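# Unfold wrapping paper flaps around flowers with two arms

## Task

Open out the wrapping paper lying on the table by folding each of its two side flaps outward until both are spread and close to flat; every flower must stay straight and rest on the paper (only the bloom and a short piece of stem may hang over the paper's border); then state that the job is finished.

## Robot and tools

Robot: two arms, left_arm (carrying a left hand) and right_arm (carrying a right hand, the mirror of the left). Each hand has a thumb that can swing beside or in front of the palm plus index, middle, ring and little fingers. Scene frame: origin at table height midway between the nominal bases, +x out over the table, +z up, left_arm on the +y side (this is not the image left). Actual bases: left_arm at (+0.002, +0.339, 0) m, right_arm at (+0.035, -0.263, 0) m, each turned very slightly about z.

Hand point: a reference spot fixed to the palm, 0.15 m out from the wrist face along the fingers and 0.05 m in front of the palm. Its +z runs along straight fingers, +y out of the palm, +x across the palm away from the thumb on the right hand (toward the thumb on the left hand). Straight fingertips end 0.06 to 0.07 m past the point and sit 0.06 m behind it in -y. A wrist bracket on the little-finger side can strike things.

Frames: all reported hand positions (metres), quaternions (wxyz) and offsets are in each arm's own base frame; fixed cameras and the table are in the scene frame.

The 28-number row (used by execute_actions and move): one flat list for both arms, every value in [-1, 1], sent even when only one arm moves. Order: left dx, dy, dz, rx, ry, rz; left thumb_turn, thumb_bend, index, middle, ring, little; left force_limit, speed; then the same 14 for the right arm. Pose numbers are offsets, not poses: they are measured from that arm's Hand target at the start of the action or move, along that arm's base axes, with rotation about the Hand target position. 1.0 equals 0.6 m of travel or 180 degrees; rx, ry, rz form a single rotation vector. Repeating the same offset in a new call moves the arm further. All zeros re-requests the current Hand target. Finger numbers are absolute targets: -1 open/straight, +1 closed (thumb_turn +1 puts the thumb opposite the fingers). force_limit maps -1..+1 to about 0..10 N at the fingertip (0..15 N for both thumb motors); speed rises linearly to full at +0.48 and stays full up to +1. To keep a hand unchanged, resend its last executed eight hand numbers (or, before any, its hand_measured six plus hand_force_limit and hand_speed). For a gentle grasp use speed -0.94 or lower.

Tools:
execute_actions(actions, cameras): actions is a list of actions; each action is a table of up to 15 rows, one per 1/30 s step; a short table repeats its final row. Every row counts from the action's start Hand target, not the previous row. An empty list returns images. cameras: names, ["all"], or [].
move(target, speed, blend, blocking, cameras): target is one 28-number row or up to 15 rows, all offsets from the same starting Hand targets. speed in m/s, 0.002 to 4.3 (default 0.25; turning capped at twice that in rad/s), one value or one per target. blend in m rounds corners (0 = stop at each). Paths last at least 0.5 s and are cut at 10 s. blocking=false returns after about 0.5 s while motion continues. Moves do not avoid obstacles or the other arm; avoid paths close to an arm's own base.
wait(seconds 0 to 10, cameras): let time pass holding commands.
stop(cameras): brake a running move.
zoom_image(camera, region [x0,y0,x1,y1] pixels, max 504x504): camera is cam_high, cam_low, cam_left_wrist or cam_right_wrist, from the latest images.
show_instructions(): shows reference images.
finished_scene(scene=1): ends the scene, irreversible.

Results: per arm end_effector_position and quat, Hand target (the commanded pose, after orientation is clipped to 40 degrees from the measured one), joint positions/velocities/torques, and per hand hand_measured, hand_stopped_by (moving, target, force, stalled, fault), hand_load_n (positive pushes a finger open; near 0 after a lost grip), hand_force_limit, hand_speed. A move adds a "move:" line: done, off_target, moving, held or fault, and limits such as paced or held. Resting 1 to 3 cm (up to 5 cm) below the command is normal friction/sag, not contact. Joint velocity lines may be omitted when quiet. MOTOR HOT warns of overheating; 100 °C drops the arm for 30 s or more. Cameras: cam_high, cam_low, cam_left_wrist, cam_right_wrist, each 896x504.

Avoid: letting anything leave the table, hard or fast contact with the table or fixed objects, any collision or squeeze between the two hands, bending the flowers, excessive finger loads, long stretched holds that heat motors, and arm stops. Touch the paper slowly; targets far past contact press hard. To release a push, command back past the hand point.

Each tool is called after ">>>" by a JSON object that holds its "op" and its "data".

Reference images:

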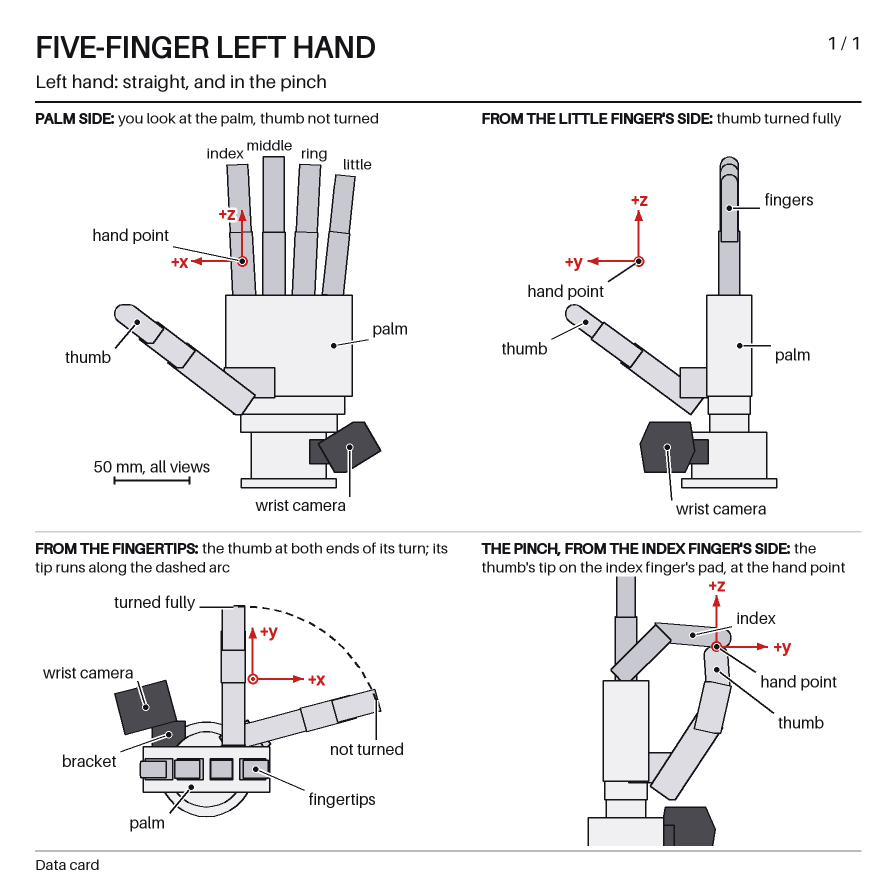

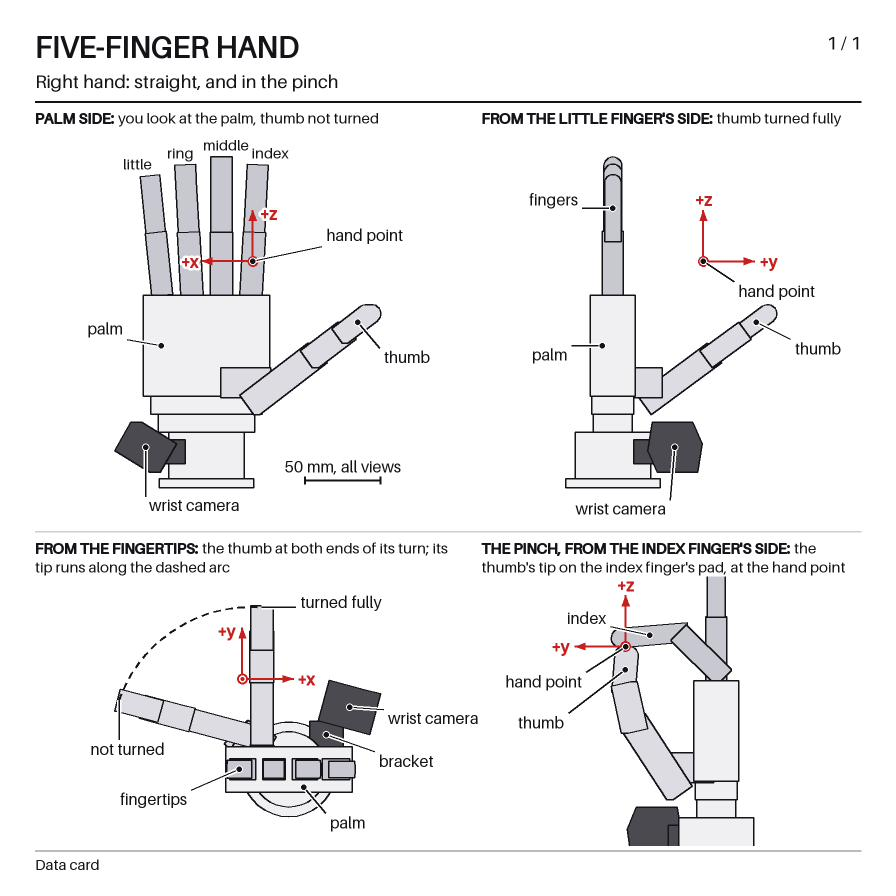

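## Session

>>> {"op": "execute_actions", "data": {"actions": []}}

Scene clock: 0.00 s.
left_arm: end_effector_position=(+0.3807, -0.4167, +0.1542) hand_measured=(-1.000, -1.000, -1.000, -1.000, -1.000, -1.000) hand_load_n=(+0.0, +0.0, +0.0, +0.0, +0.0, +0.0) hand_stopped_by=(target, target, target, target, target, target) hand_force_limit=0.00 hand_speed=-0.80 end_effector_quat_wxyz=(+0.530, +0.180, +0.685, -0.467) | right_arm: end_effector_position=(+0.3659, +0.0321, +0.1934) hand_measured=(-1.000, -1.000, -1.000, -1.000, -1.000, -1.000) hand_load_n=(+0.0, +0.0, +0.0, +0.0, +0.0, +0.0) hand_stopped_by=(target, target, target, target, target, target) hand_force_limit=0.00 hand_speed=-0.80 end_effector_quat_wxyz=(-0.551, +0.703, -0.433, +0.119)
Joint positions: left_arm=[-0.859 1.495 0.576 0.918 0.119 1.106] | right_arm=[-0.394 1.083 0.721 -0.461 -1.051 -0.413]
Joint velocities: within noise
Joint torques (N m): no reading
Heat: left arm: hottest waist 25 °C; right arm: hottest shoulder 26 °C.
Hand target: left_arm +0.3851, -0.4217, +0.1645; +0.537, +0.179, +0.677, -0.471 | right_arm +0.3736, +0.0289, +0.2054; -0.553, +0.705, -0.424, +0.132

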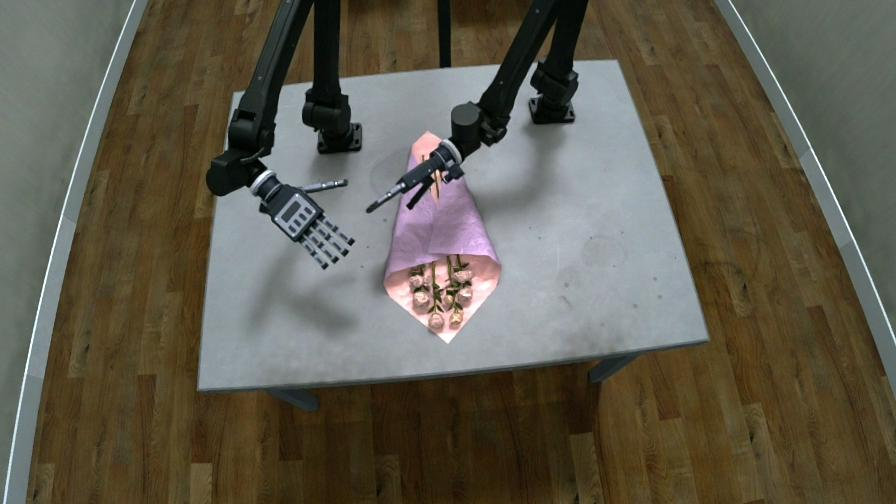

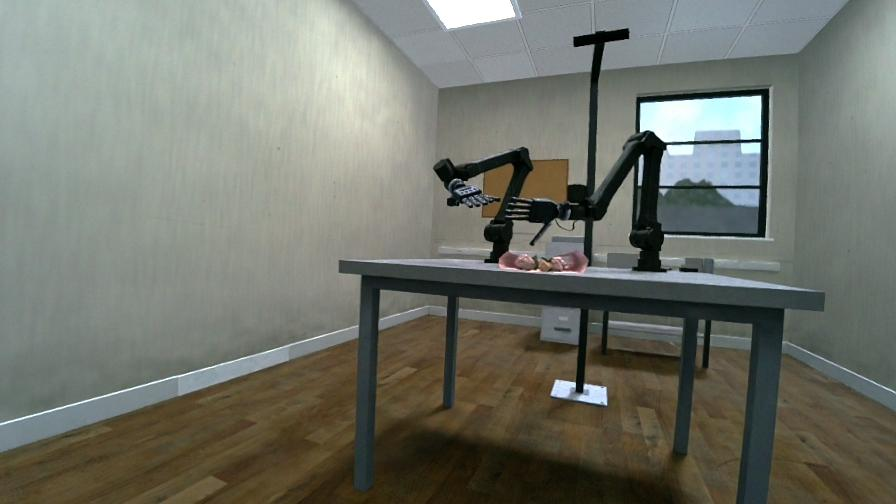

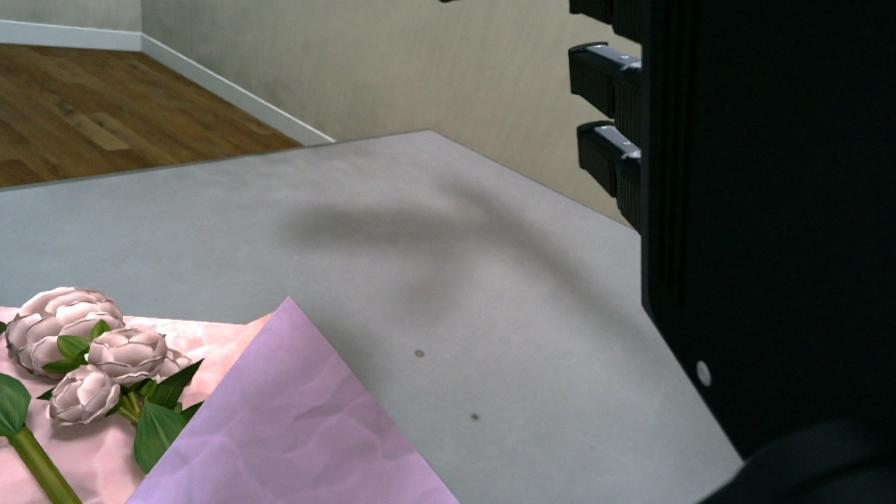

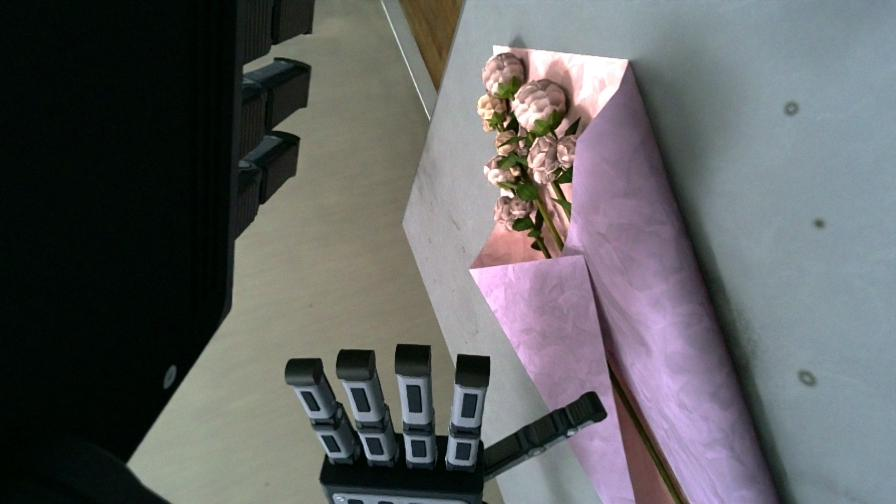

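>>> {"op": "zoom_image", "data": {"camera": "cam_high", "region": [330, 110, 550, 360]}}

>>> {"op": "zoom_image", "data": {"camera": "cam_right_wrist", "region": [392, 0, 896, 504]}}

>>> {"op": "zoom_image", "data": {"camera": "cam_low", "region": [420, 160, 700, 300]}}

Scaled by 2.016.

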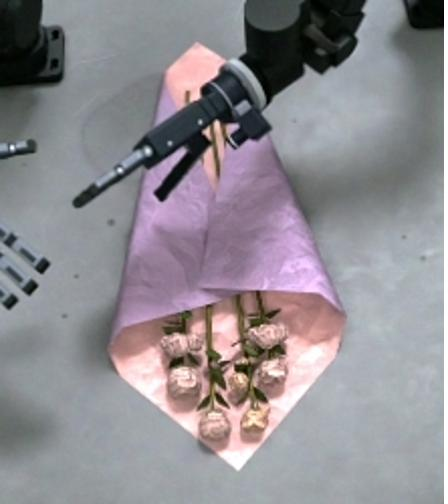

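Scaled by 1.000.

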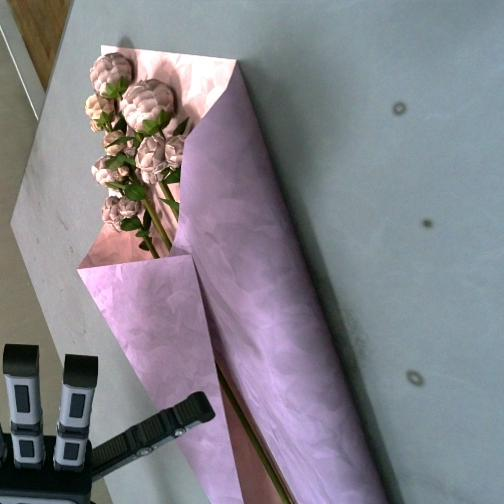

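Scaled by 1.800.

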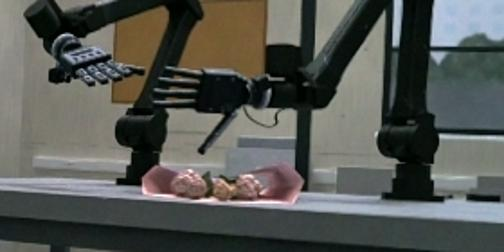

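>>> {"op": "zoom_image", "data": {"camera": "cam_right_wrist", "region": [440, 180, 720, 504]}}

>>> {"op": "zoom_image", "data": {"camera": "cam_high", "region": [370, 180, 510, 350]}}

>>> {"op": "zoom_image", "data": {"camera": "cam_low", "region": [480, 230, 610, 300]}}

>>> {"op": "zoom_image", "data": {"camera": "cam_left_wrist", "region": [0, 230, 460, 504]}}

Scaled by 1.556.

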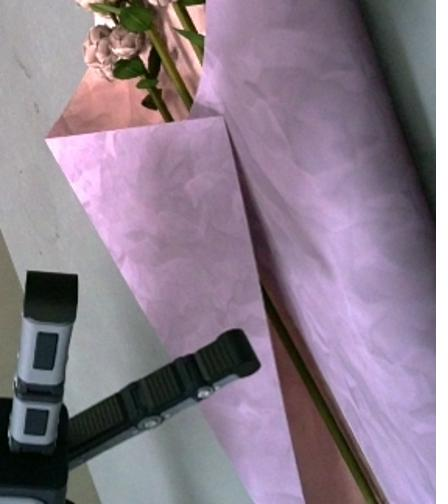

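Scaled by 2.965.

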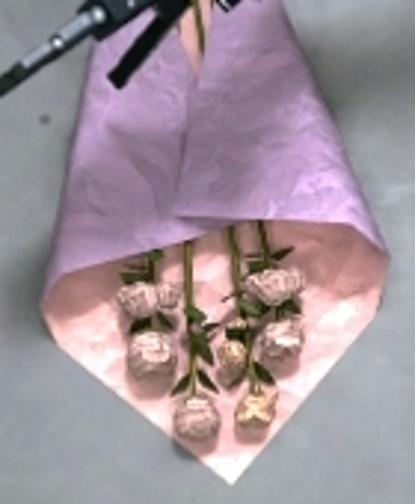

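Scaled by 3.877.

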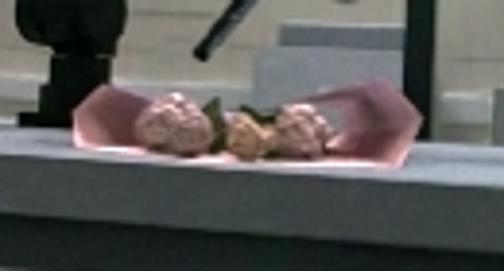

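Scaled by 1.096.

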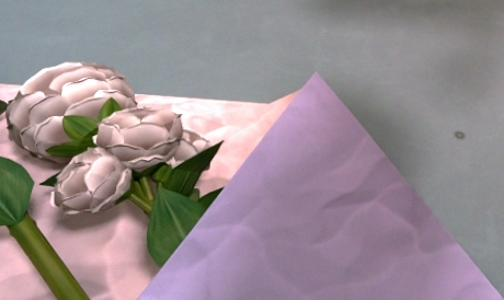

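>>> {"op": "move", "data": {"target": [-0.1, 0.5, 0.15, 0, 0, 0, -1, -1, -1, -1, -1, -1, 0, -0.8, 0, 0, 0, 0, 0, 0, -1, -1, -1, -1, -1, -1, 0, -0.8], "speed": 0.3, "cameras": ["all"]}}

Scene clock: 229.50 s.
left_arm: end_effector_position=(+0.3223, -0.1201, +0.2426) hand_measured=(-1.000, -1.000, -1.000, -1.000, -1.000, -1.000) hand_load_n=(+0.0, +0.0, +0.0, +0.0, +0.0, +0.0) hand_stopped_by=(target, target, target, target, target, target) hand_force_limit=0.00 hand_speed=-0.80 end_effector_quat_wxyz=(+0.536, +0.175, +0.679, -0.469) | right_arm: end_effector_position=(+0.3659, +0.0321, +0.1934) hand_measured=(-1.000, -1.000, -1.000, -1.000, -1.000, -1.000) hand_load_n=(-0.5, +0.0, +0.0, +0.0, +0.0, +0.0) hand_stopped_by=(target, target, target, target, target, target) hand_force_limit=0.00 hand_speed=-0.80 end_effector_quat_wxyz=(-0.551, +0.703, -0.433, +0.119)
Joint positions: left_arm=[0.105 0.559 0.302 0.289 1.076 1.075] | right_arm=[-0.394 1.083 0.721 -0.461 -1.051 -0.413]
Joint torques (N m): left_arm=[0.62 0.67 11.89 1.05 0.07 -0.01] | right_arm=[0.67 -4.13 10.52 1.37 -0.78 0.03]
Heat: left arm: hottest elbow 29 °C; right arm: hottest elbow 31 °C.
Hand target: left_arm +0.3251, -0.1218, +0.2545; +0.537, +0.178, +0.677, -0.471 | right_arm +0.3736, +0.0289, +0.2054; -0.553, +0.705, -0.424, +0.132
Off the commanded pose: left_arm 0.012 m, 1 deg | right_arm 0.015 m, 2 deg.
move: off_target (left_arm, right_arm)
camera_calibration:
cam_left_wrist: T_world_to_cam=[[-0.812602, -0.519718, 0.263762, 0.126837], [-0.446996, 0.265346, -0.854275, 0.382556], [0.373994, -0.812087, -0.447933, 0.00520223], [0, 0, 0, 1]] pos_world=[0.272123, -0.0313655, 0.295683]

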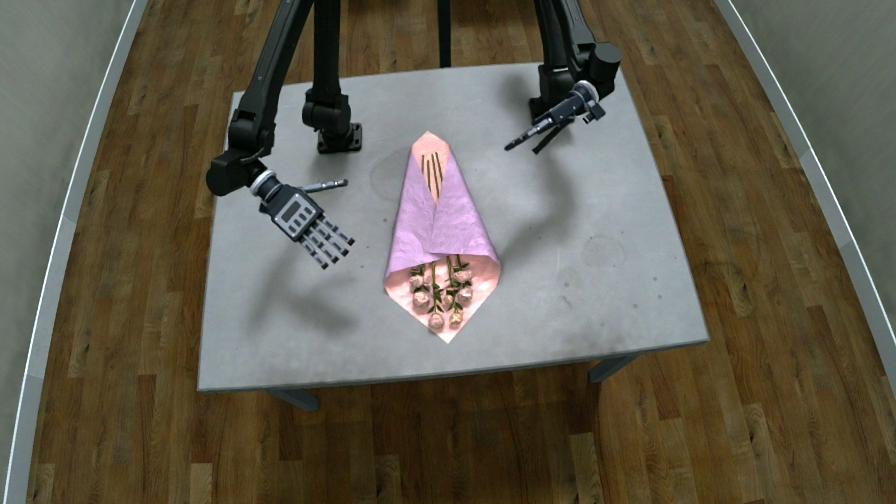

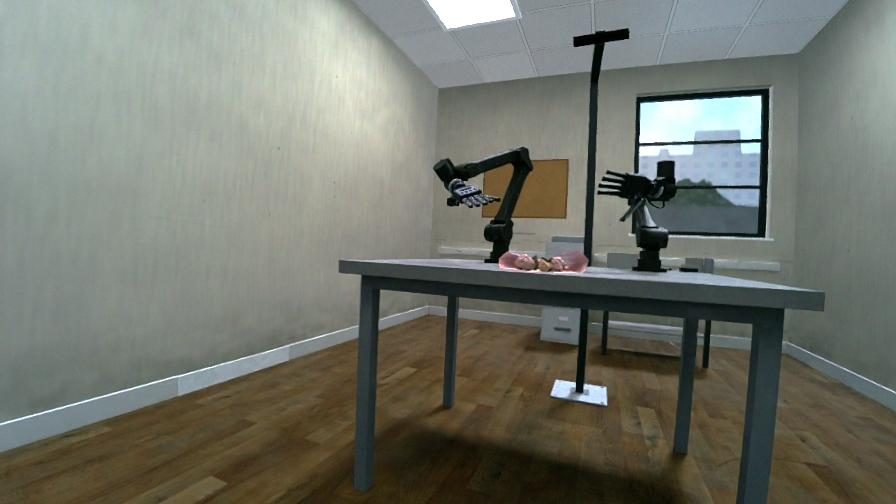

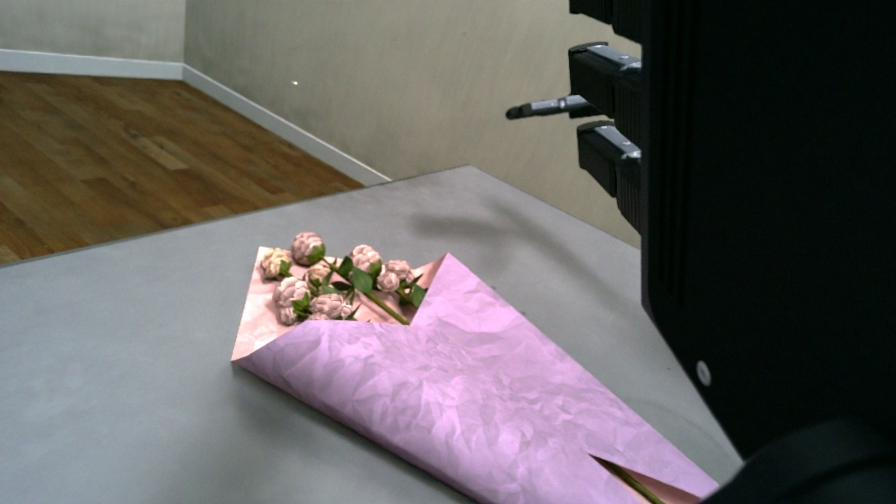

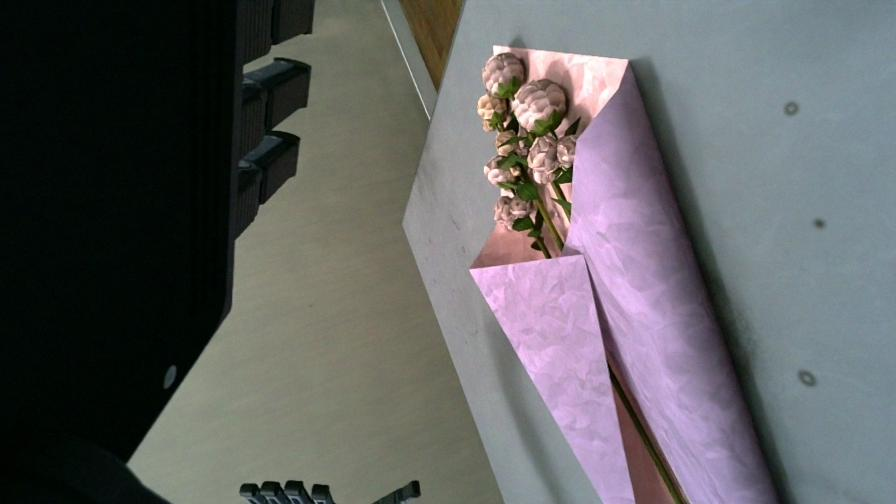

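>>> {"op": "zoom_image", "data": {"camera": "cam_left_wrist", "region": [220, 220, 720, 504]}}

>>> {"op": "zoom_image", "data": {"camera": "cam_high", "region": [360, 120, 520, 350]}}

>>> {"op": "zoom_image", "data": {"camera": "cam_low", "region": [490, 235, 600, 285]}}

>>> {"op": "zoom_image", "data": {"camera": "cam_right_wrist", "region": [460, 40, 800, 504]}}

Scaled by 1.008.

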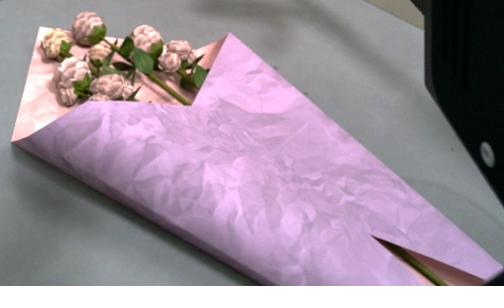

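Scaled by 2.191.

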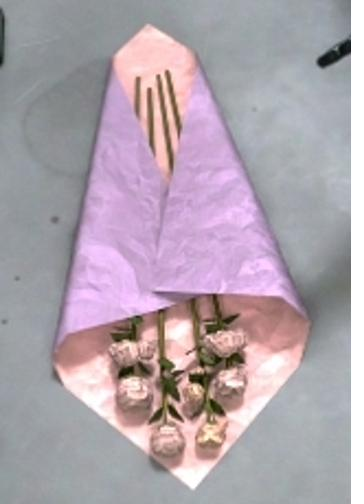

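Scaled by 4.582.

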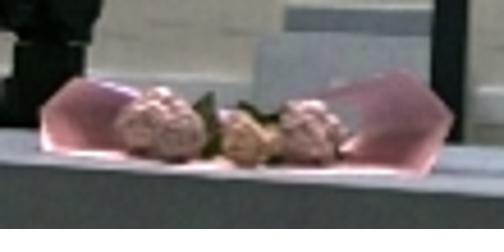

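Scaled by 1.086.

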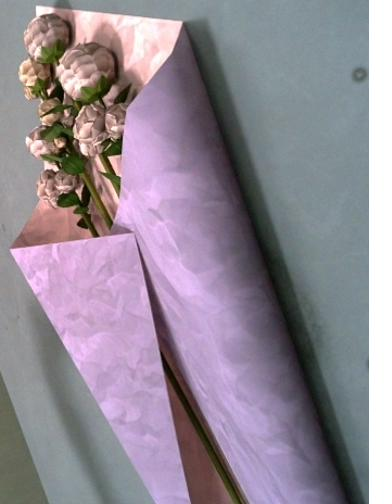

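>>> {"op": "zoom_image", "data": {"camera": "cam_right_wrist", "region": [540, 230, 720, 504]}}

>>> {"op": "zoom_image", "data": {"camera": "cam_high", "region": [390, 120, 480, 280]}}

>>> {"op": "zoom_image", "data": {"camera": "cam_left_wrist", "region": [360, 300, 720, 504]}}

Scaled by 1.839.

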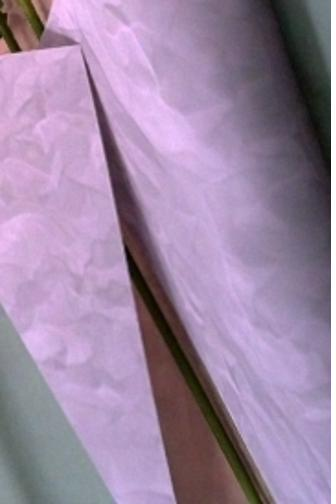

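Scaled by 3.150.

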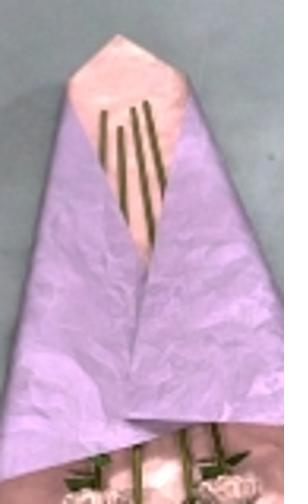

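Scaled by 1.400.

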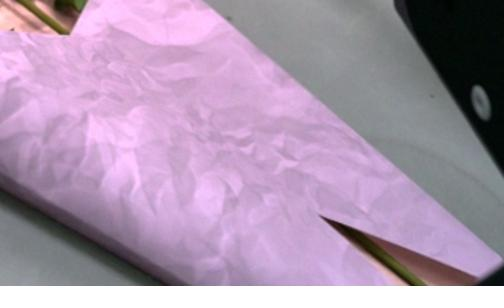

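>>> {"op": "move", "data": {"target": [0, 0, 0, 0, 0, 0, -1, -1, -1, -1, -1, -1, 0, -0.8, -0.048, 0.152, 0.09, 0.2755, 0.7024, -0.282, -1, -1, -1, -1, -1, -1, 0, -0.8], "speed": 0.35, "cameras": ["all"]}}

Scene clock: 486.10 s.
left_arm: end_effector_position=(+0.3223, -0.1201, +0.2425) hand_measured=(-1.000, -1.000, -1.000, -1.000, -1.000, -1.000) hand_load_n=(-0.5, +0.0, +0.0, +0.0, +0.0, +0.0) hand_stopped_by=(target, target, target, target, target, target) hand_force_limit=0.00 hand_speed=-0.80 end_effector_quat_wxyz=(+0.536, +0.175, +0.680, -0.469) | right_arm: end_effector_position=(+0.3411, +0.1189, +0.2540) hand_measured=(-1.000, -1.000, -1.000, -1.000, -1.000, -1.000) hand_load_n=(+0.0, +0.0, +0.0, +0.0, +0.0, +0.0) hand_stopped_by=(target, target, target, target, target, target) hand_force_limit=0.00 hand_speed=-0.80 end_effector_quat_wxyz=(+0.002, -0.002, +0.867, +0.499)
Joint positions: left_arm=[0.105 0.559 0.302 0.288 1.076 1.075] | right_arm=[-0.249 1.327 0.932 -1.573 -0.995 1.099]
Joint torques (N m): left_arm=[0.67 0.73 11.89 1.07 0.07 -0.01] | right_arm=[1.26 -5.07 8.17 -0.62 -1.03 0.11]
Heat: left arm: hottest elbow 34 °C; right arm: hottest elbow 33 °C.
Hand target: left_arm +0.3251, -0.1218, +0.2545; +0.537, +0.178, +0.677, -0.471 | right_arm +0.3448, +0.1201, +0.2593; -0.001, +0.001, +0.866, +0.500
Off the commanded pose: left_arm 0.012 m, 1 deg | right_arm 0.007 m, 0 deg.
move: off_target (left_arm)
camera_calibration:
cam_left_wrist: T_world_to_cam=[[-0.812492, -0.519767, 0.264005, 0.126733], [-0.447296, 0.26538, -0.854108, 0.382589], [0.373875, -0.812044, -0.448109, 0.00528843], [0, 0, 0, 1]] pos_world=[0.272123, -0.0313655, 0.295684]
cam_right_wrist: T_world_to_cam=[[-0.257227, 0.46537, 0.846915, -0.181603], [0.849769, -0.308379, 0.427545, -0.35717], [0.460137, 0.829658, -0.316134, -0.0568385], [0, 0, 0, 1]] pos_world=[0.282952, 0.0215255, 0.28854]

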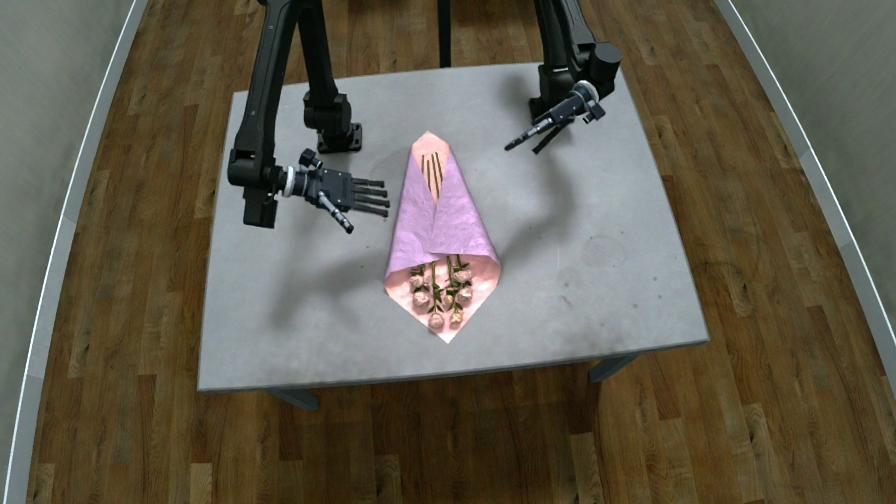

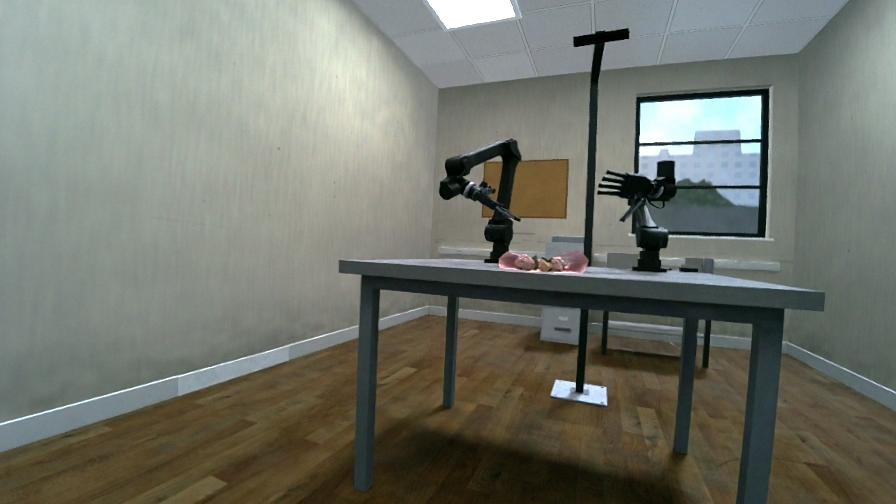

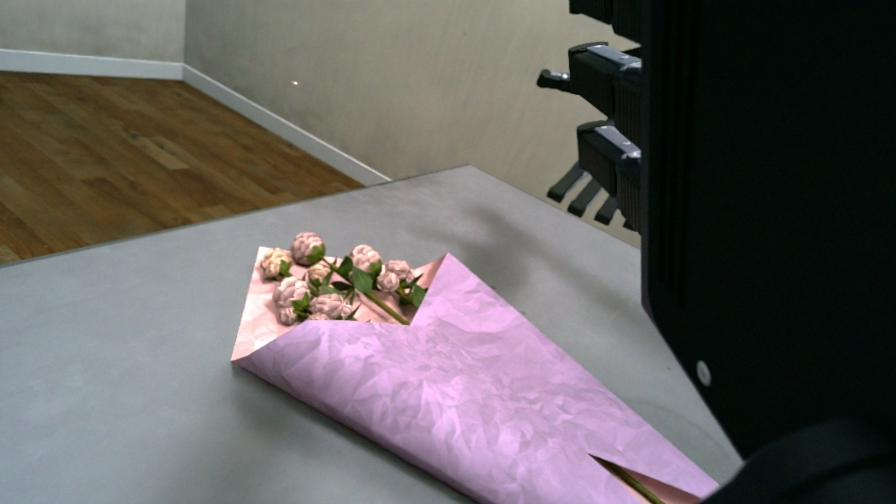

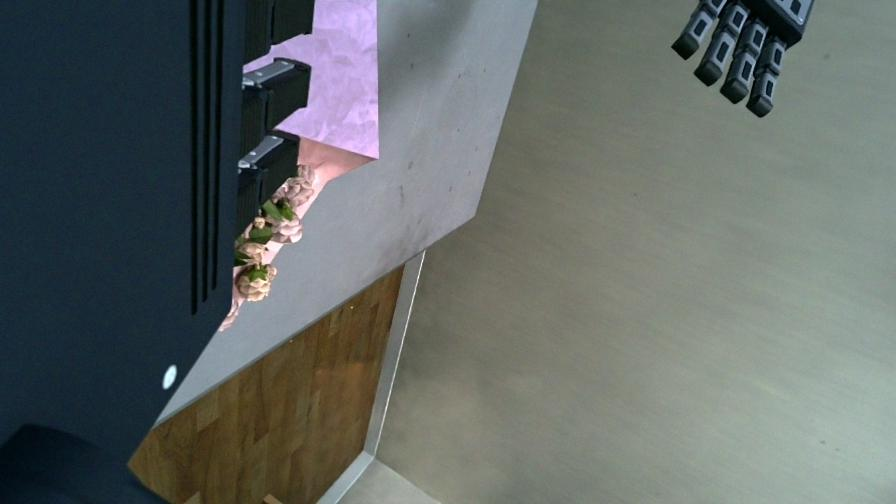

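>>> {"op": "move", "data": {"target": [0, 0, 0, 0, 0, 0, -1, -1, -1, -1, -1, -1, 0, -0.8, 0, 0.0917, -0.182, 0, 0, 0, -1, -1, -1, -1, -1, -1, 0, -0.8], "speed": 0.2, "cameras": ["all"]}}

Scene clock: 525.03 s.
left_arm: end_effector_position=(+0.3223, -0.1201, +0.2425) hand_measured=(-1.000, -1.000, -1.000, -1.000, -1.000, -1.000) hand_load_n=(+0.0, +0.0, +0.0, +0.0, +0.0, +0.0) hand_stopped_by=(target, target, target, target, target, target) hand_force_limit=0.00 hand_speed=-0.80 end_effector_quat_wxyz=(+0.536, +0.175, +0.680, -0.469) | right_arm: end_effector_position=(+0.3455, +0.1740, +0.1499) hand_measured=(-1.000, -1.000, -1.000, -1.000, -1.000, -1.000) hand_load_n=(+0.0, +0.0, +0.0, +0.0, +0.0, +0.0) hand_stopped_by=(target, target, target, target, target, target) hand_force_limit=0.00 hand_speed=-0.80 end_effector_quat_wxyz=(-0.002, -0.001, +0.867, +0.499)
Joint positions: left_arm=[0.105 0.559 0.302 0.288 1.076 1.075] | right_arm=[-0.075 1.427 0.726 -1.007 -1.039 1.414]
Joint torques (N m): left_arm=[0.62 0.73 11.88 1.07 0.06 -0.01] | right_arm=[1.03 -6.18 5.07 0.57 -1.12 0.11]
Heat: left arm: hottest elbow 34 °C; right arm: hottest elbow 31 °C.
Hand target: left_arm +0.3251, -0.1218, +0.2545; +0.537, +0.178, +0.677, -0.471 | right_arm +0.3448, +0.1751, +0.1501; -0.001, +0.001, +0.866, +0.500
Off the commanded pose: left_arm 0.012 m, 1 deg | right_arm 0.001 m, 0 deg.
move: off_target (left_arm)
camera_calibration:
cam_left_wrist: T_world_to_cam=[[-0.812492, -0.519767, 0.264005, 0.126733], [-0.447296, 0.26538, -0.854108, 0.382589], [0.373875, -0.812044, -0.448109, 0.00528843], [0, 0, 0, 1]] pos_world=[0.272123, -0.0313655, 0.295684]
cam_right_wrist: T_world_to_cam=[[-0.251469, 0.46483, 0.848938, -0.120107], [0.854065, -0.30608, 0.42058, -0.300173], [0.455341, 0.830812, -0.320025, -0.135494], [0, 0, 0, 1]] pos_world=[0.28786, 0.0765228, 0.184848]

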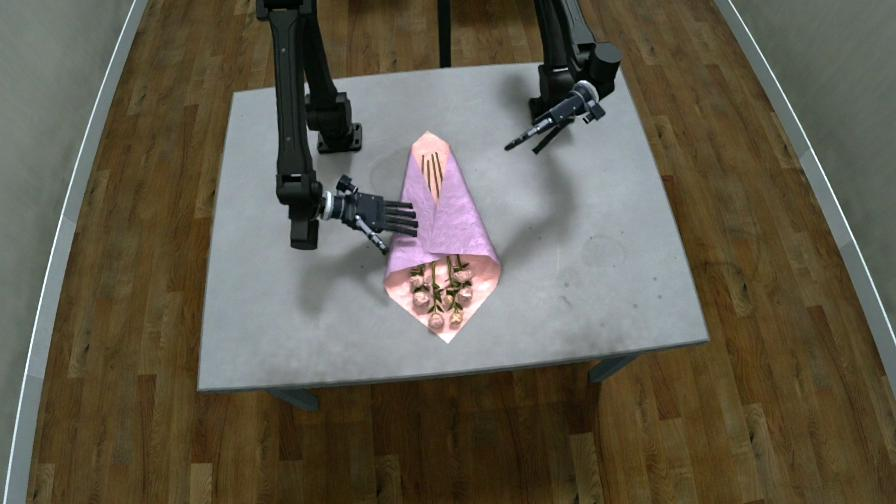

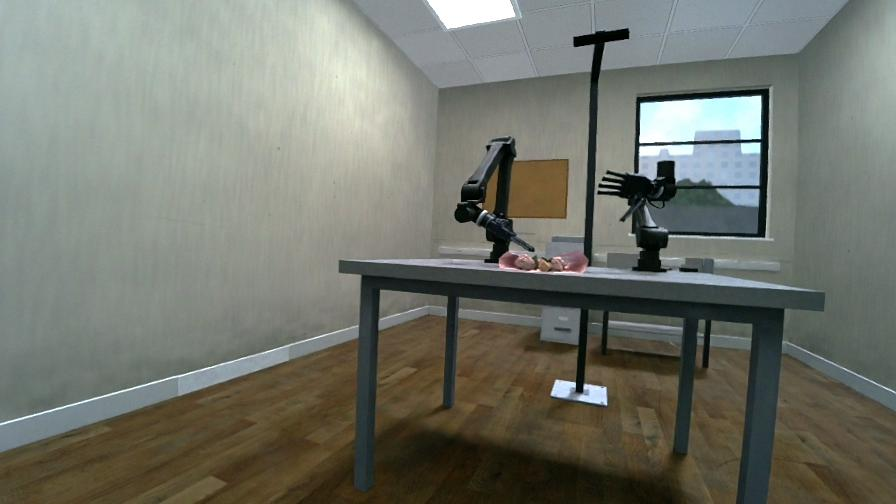

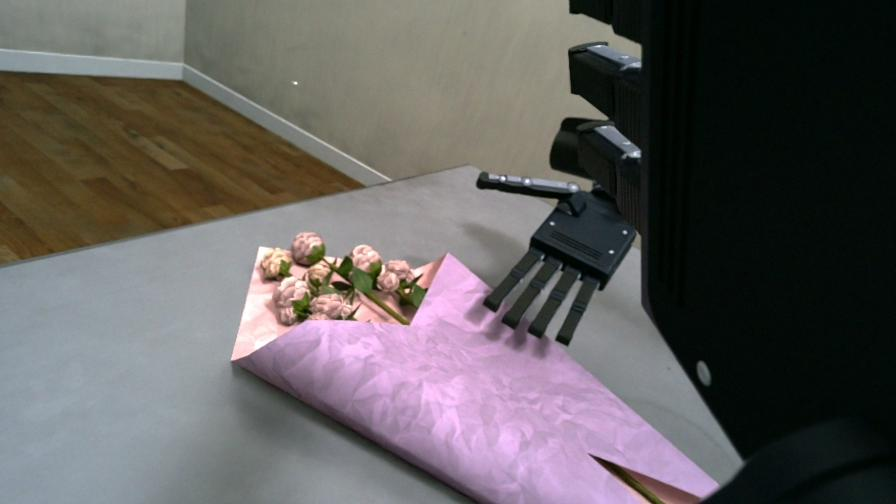

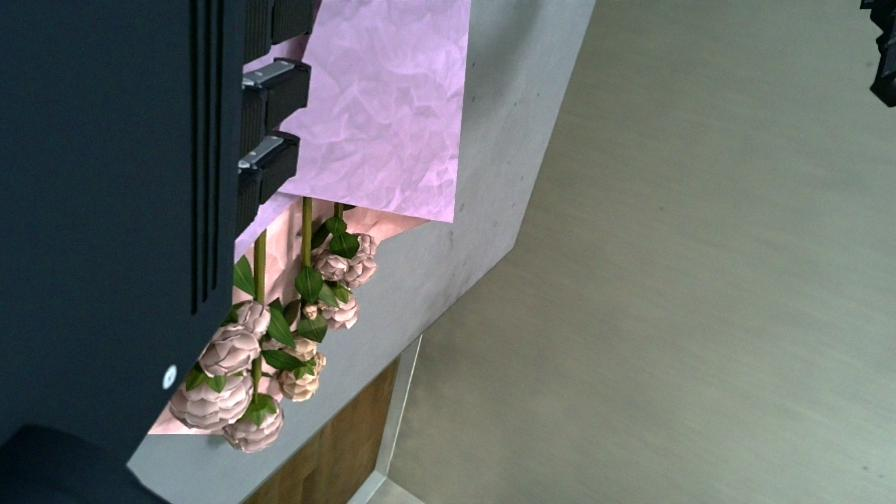

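>>> {"op": "zoom_image", "data": {"camera": "cam_left_wrist", "region": [360, 200, 660, 480]}}

>>> {"op": "zoom_image", "data": {"camera": "cam_right_wrist", "region": [220, 0, 500, 280]}}

>>> {"op": "zoom_image", "data": {"camera": "cam_high", "region": [340, 170, 510, 300]}}

>>> {"op": "zoom_image", "data": {"camera": "cam_low", "region": [450, 190, 610, 290]}}

Scaled by 1.680.

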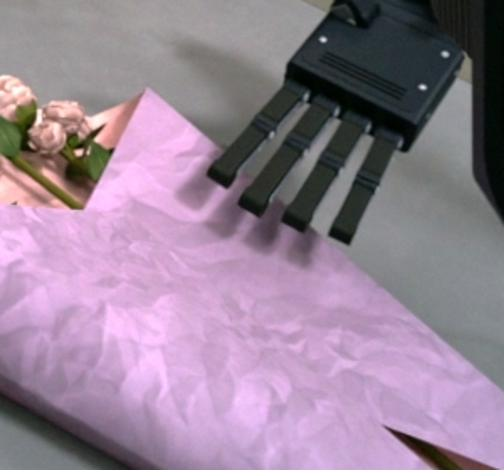

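Scaled by 1.800.

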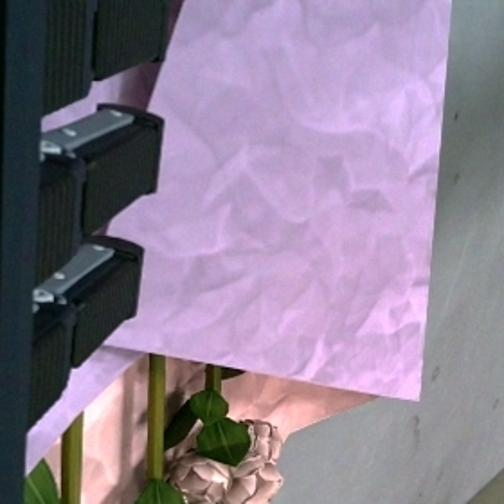

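Scaled by 2.965.

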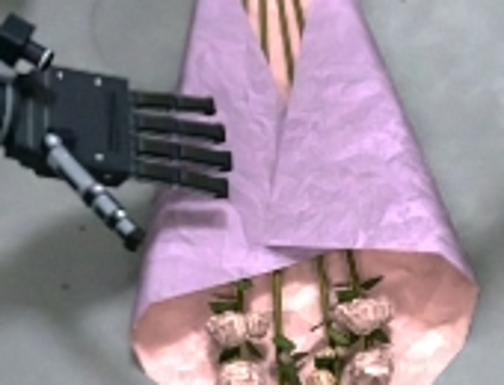

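Scaled by 3.150.

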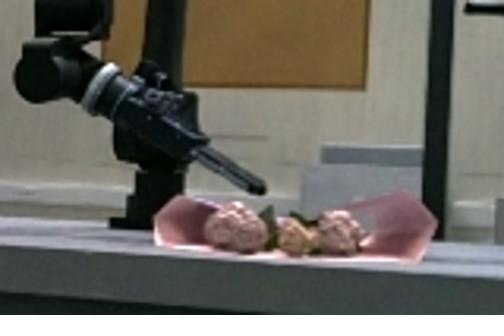

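>>> {"op": "move", "data": {"target": [0, 0, 0, 0, 0, 0, -1, -1, -1, -1, -1, -1, 0, -0.8, 0, 0.025, -0.042, 0, 0, 0, -1, -1, -1, -1, -1, -1, 0, -0.8], "speed": 0.1, "cameras": ["all"]}}

>>> {"op": "zoom_image", "data": {"camera": "cam_left_wrist", "region": [360, 200, 660, 480]}}

>>> {"op": "zoom_image", "data": {"camera": "cam_right_wrist", "region": [220, 0, 500, 280]}}

>>> {"op": "zoom_image", "data": {"camera": "cam_low", "region": [450, 190, 610, 290]}}

Scene clock: 561.10 s.
left_arm: end_effector_position=(+0.3223, -0.1201, +0.2425) hand_measured=(-1.000, -1.000, -1.000, -1.000, -1.000, -1.000) hand_load_n=(+0.0, +0.0, +0.0, +0.0, +0.0, +0.0) hand_stopped_by=(target, target, target, target, target, target) hand_force_limit=0.00 hand_speed=-0.80 end_effector_quat_wxyz=(+0.536, +0.175, +0.680, -0.469) | right_arm: end_effector_position=(+0.3462, +0.1884, +0.1271) hand_measured=(-1.000, -1.000, -1.000, -1.000, -1.000, -1.000) hand_load_n=(+0.0, +0.0, +0.0, +0.5, +0.0, +0.0) hand_stopped_by=(target, target, target, target, target, target) hand_force_limit=0.00 hand_speed=-0.80 end_effector_quat_wxyz=(+0.002, -0.002, +0.867, +0.498)
Joint positions: left_arm=[0.105 0.559 0.302 0.288 1.076 1.075] | right_arm=[-0.03 1.459 0.681 -0.841 -1.043 1.509]
Joint torques (N m): left_arm=[0.62 0.67 11.89 1.07 0.06 -0.01] | right_arm=[1.14 -5.89 4.81 0.75 -1.15 0.11]
Heat: left arm: hottest elbow 34 °C; right arm: hottest elbow 29 °C.
Hand target: left_arm +0.3251, -0.1218, +0.2545; +0.537, +0.178, +0.677, -0.471 | right_arm +0.3449, +0.1901, +0.1249; -0.001, +0.001, +0.866, +0.500
Off the commanded pose: left_arm 0.012 m, 1 deg | right_arm 0.003 m, 1 deg.
move: off_target (left_arm)
camera_calibration:
cam_left_wrist: T_world_to_cam=[[-0.812492, -0.519767, 0.264005, 0.126733], [-0.447296, 0.26538, -0.854108, 0.382589], [0.373875, -0.812044, -0.448109, 0.00528843], [0, 0, 0, 1]] pos_world=[0.272123, -0.0313655, 0.295684]
cam_right_wrist: T_world_to_cam=[[-0.257246, 0.4662, 0.846453, -0.105158], [0.850085, -0.307373, 0.427642, -0.286016], [0.459543, 0.829566, -0.317239, -0.156605], [0, 0, 0, 1]] pos_world=[0.288054, 0.0910252, 0.161642]

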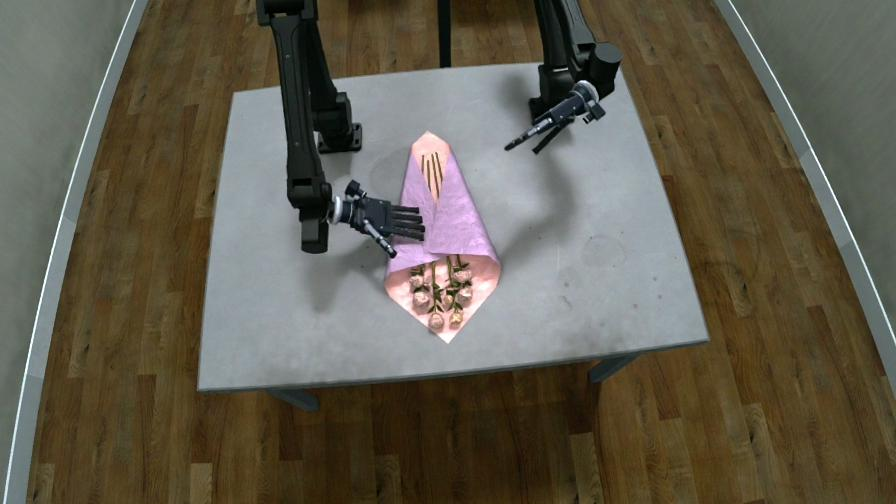

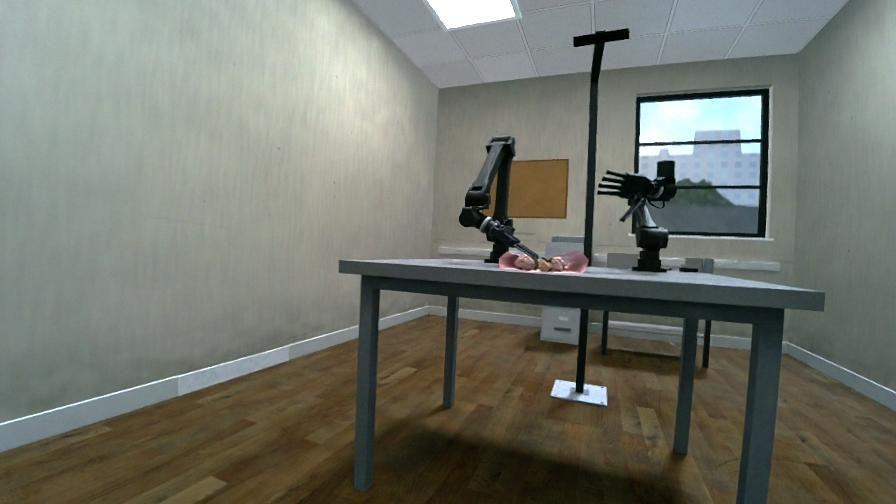

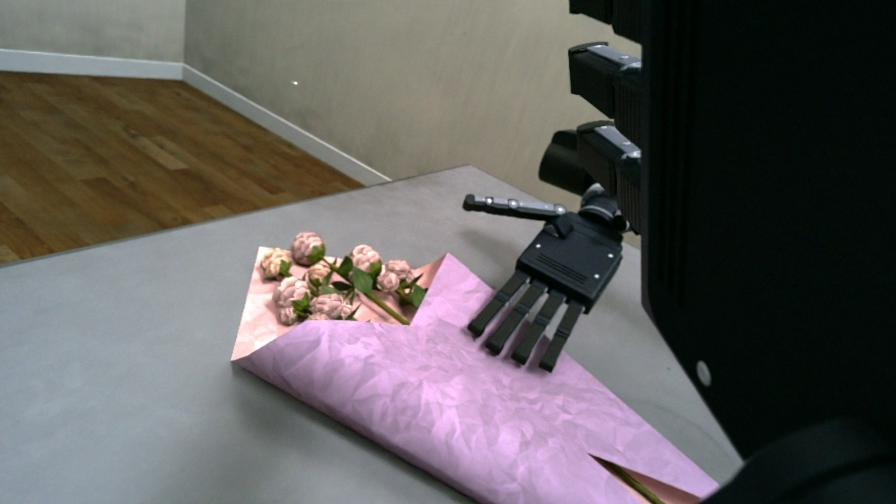

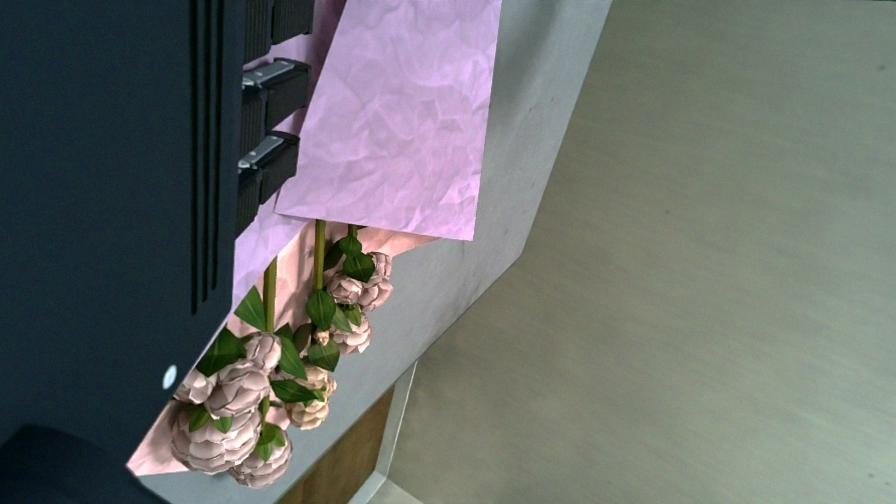

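Scaled by 1.680.

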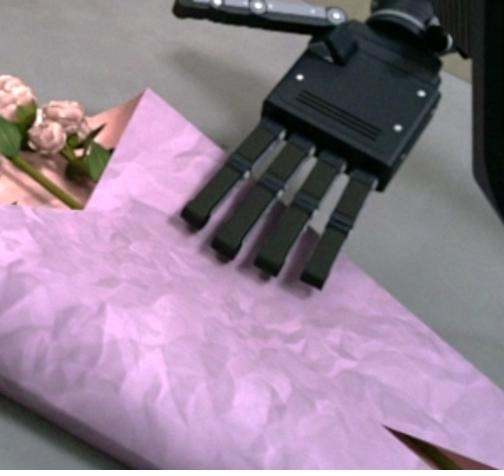

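Scaled by 1.800.

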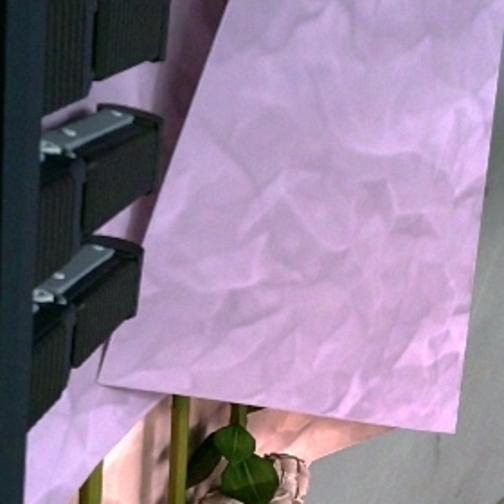

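Scaled by 3.150.

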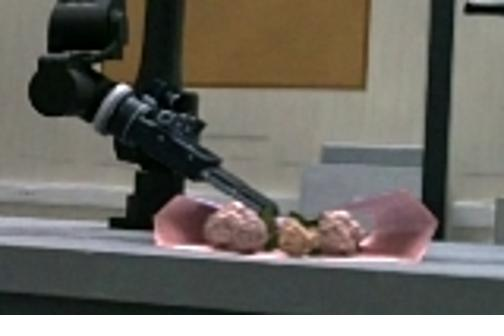

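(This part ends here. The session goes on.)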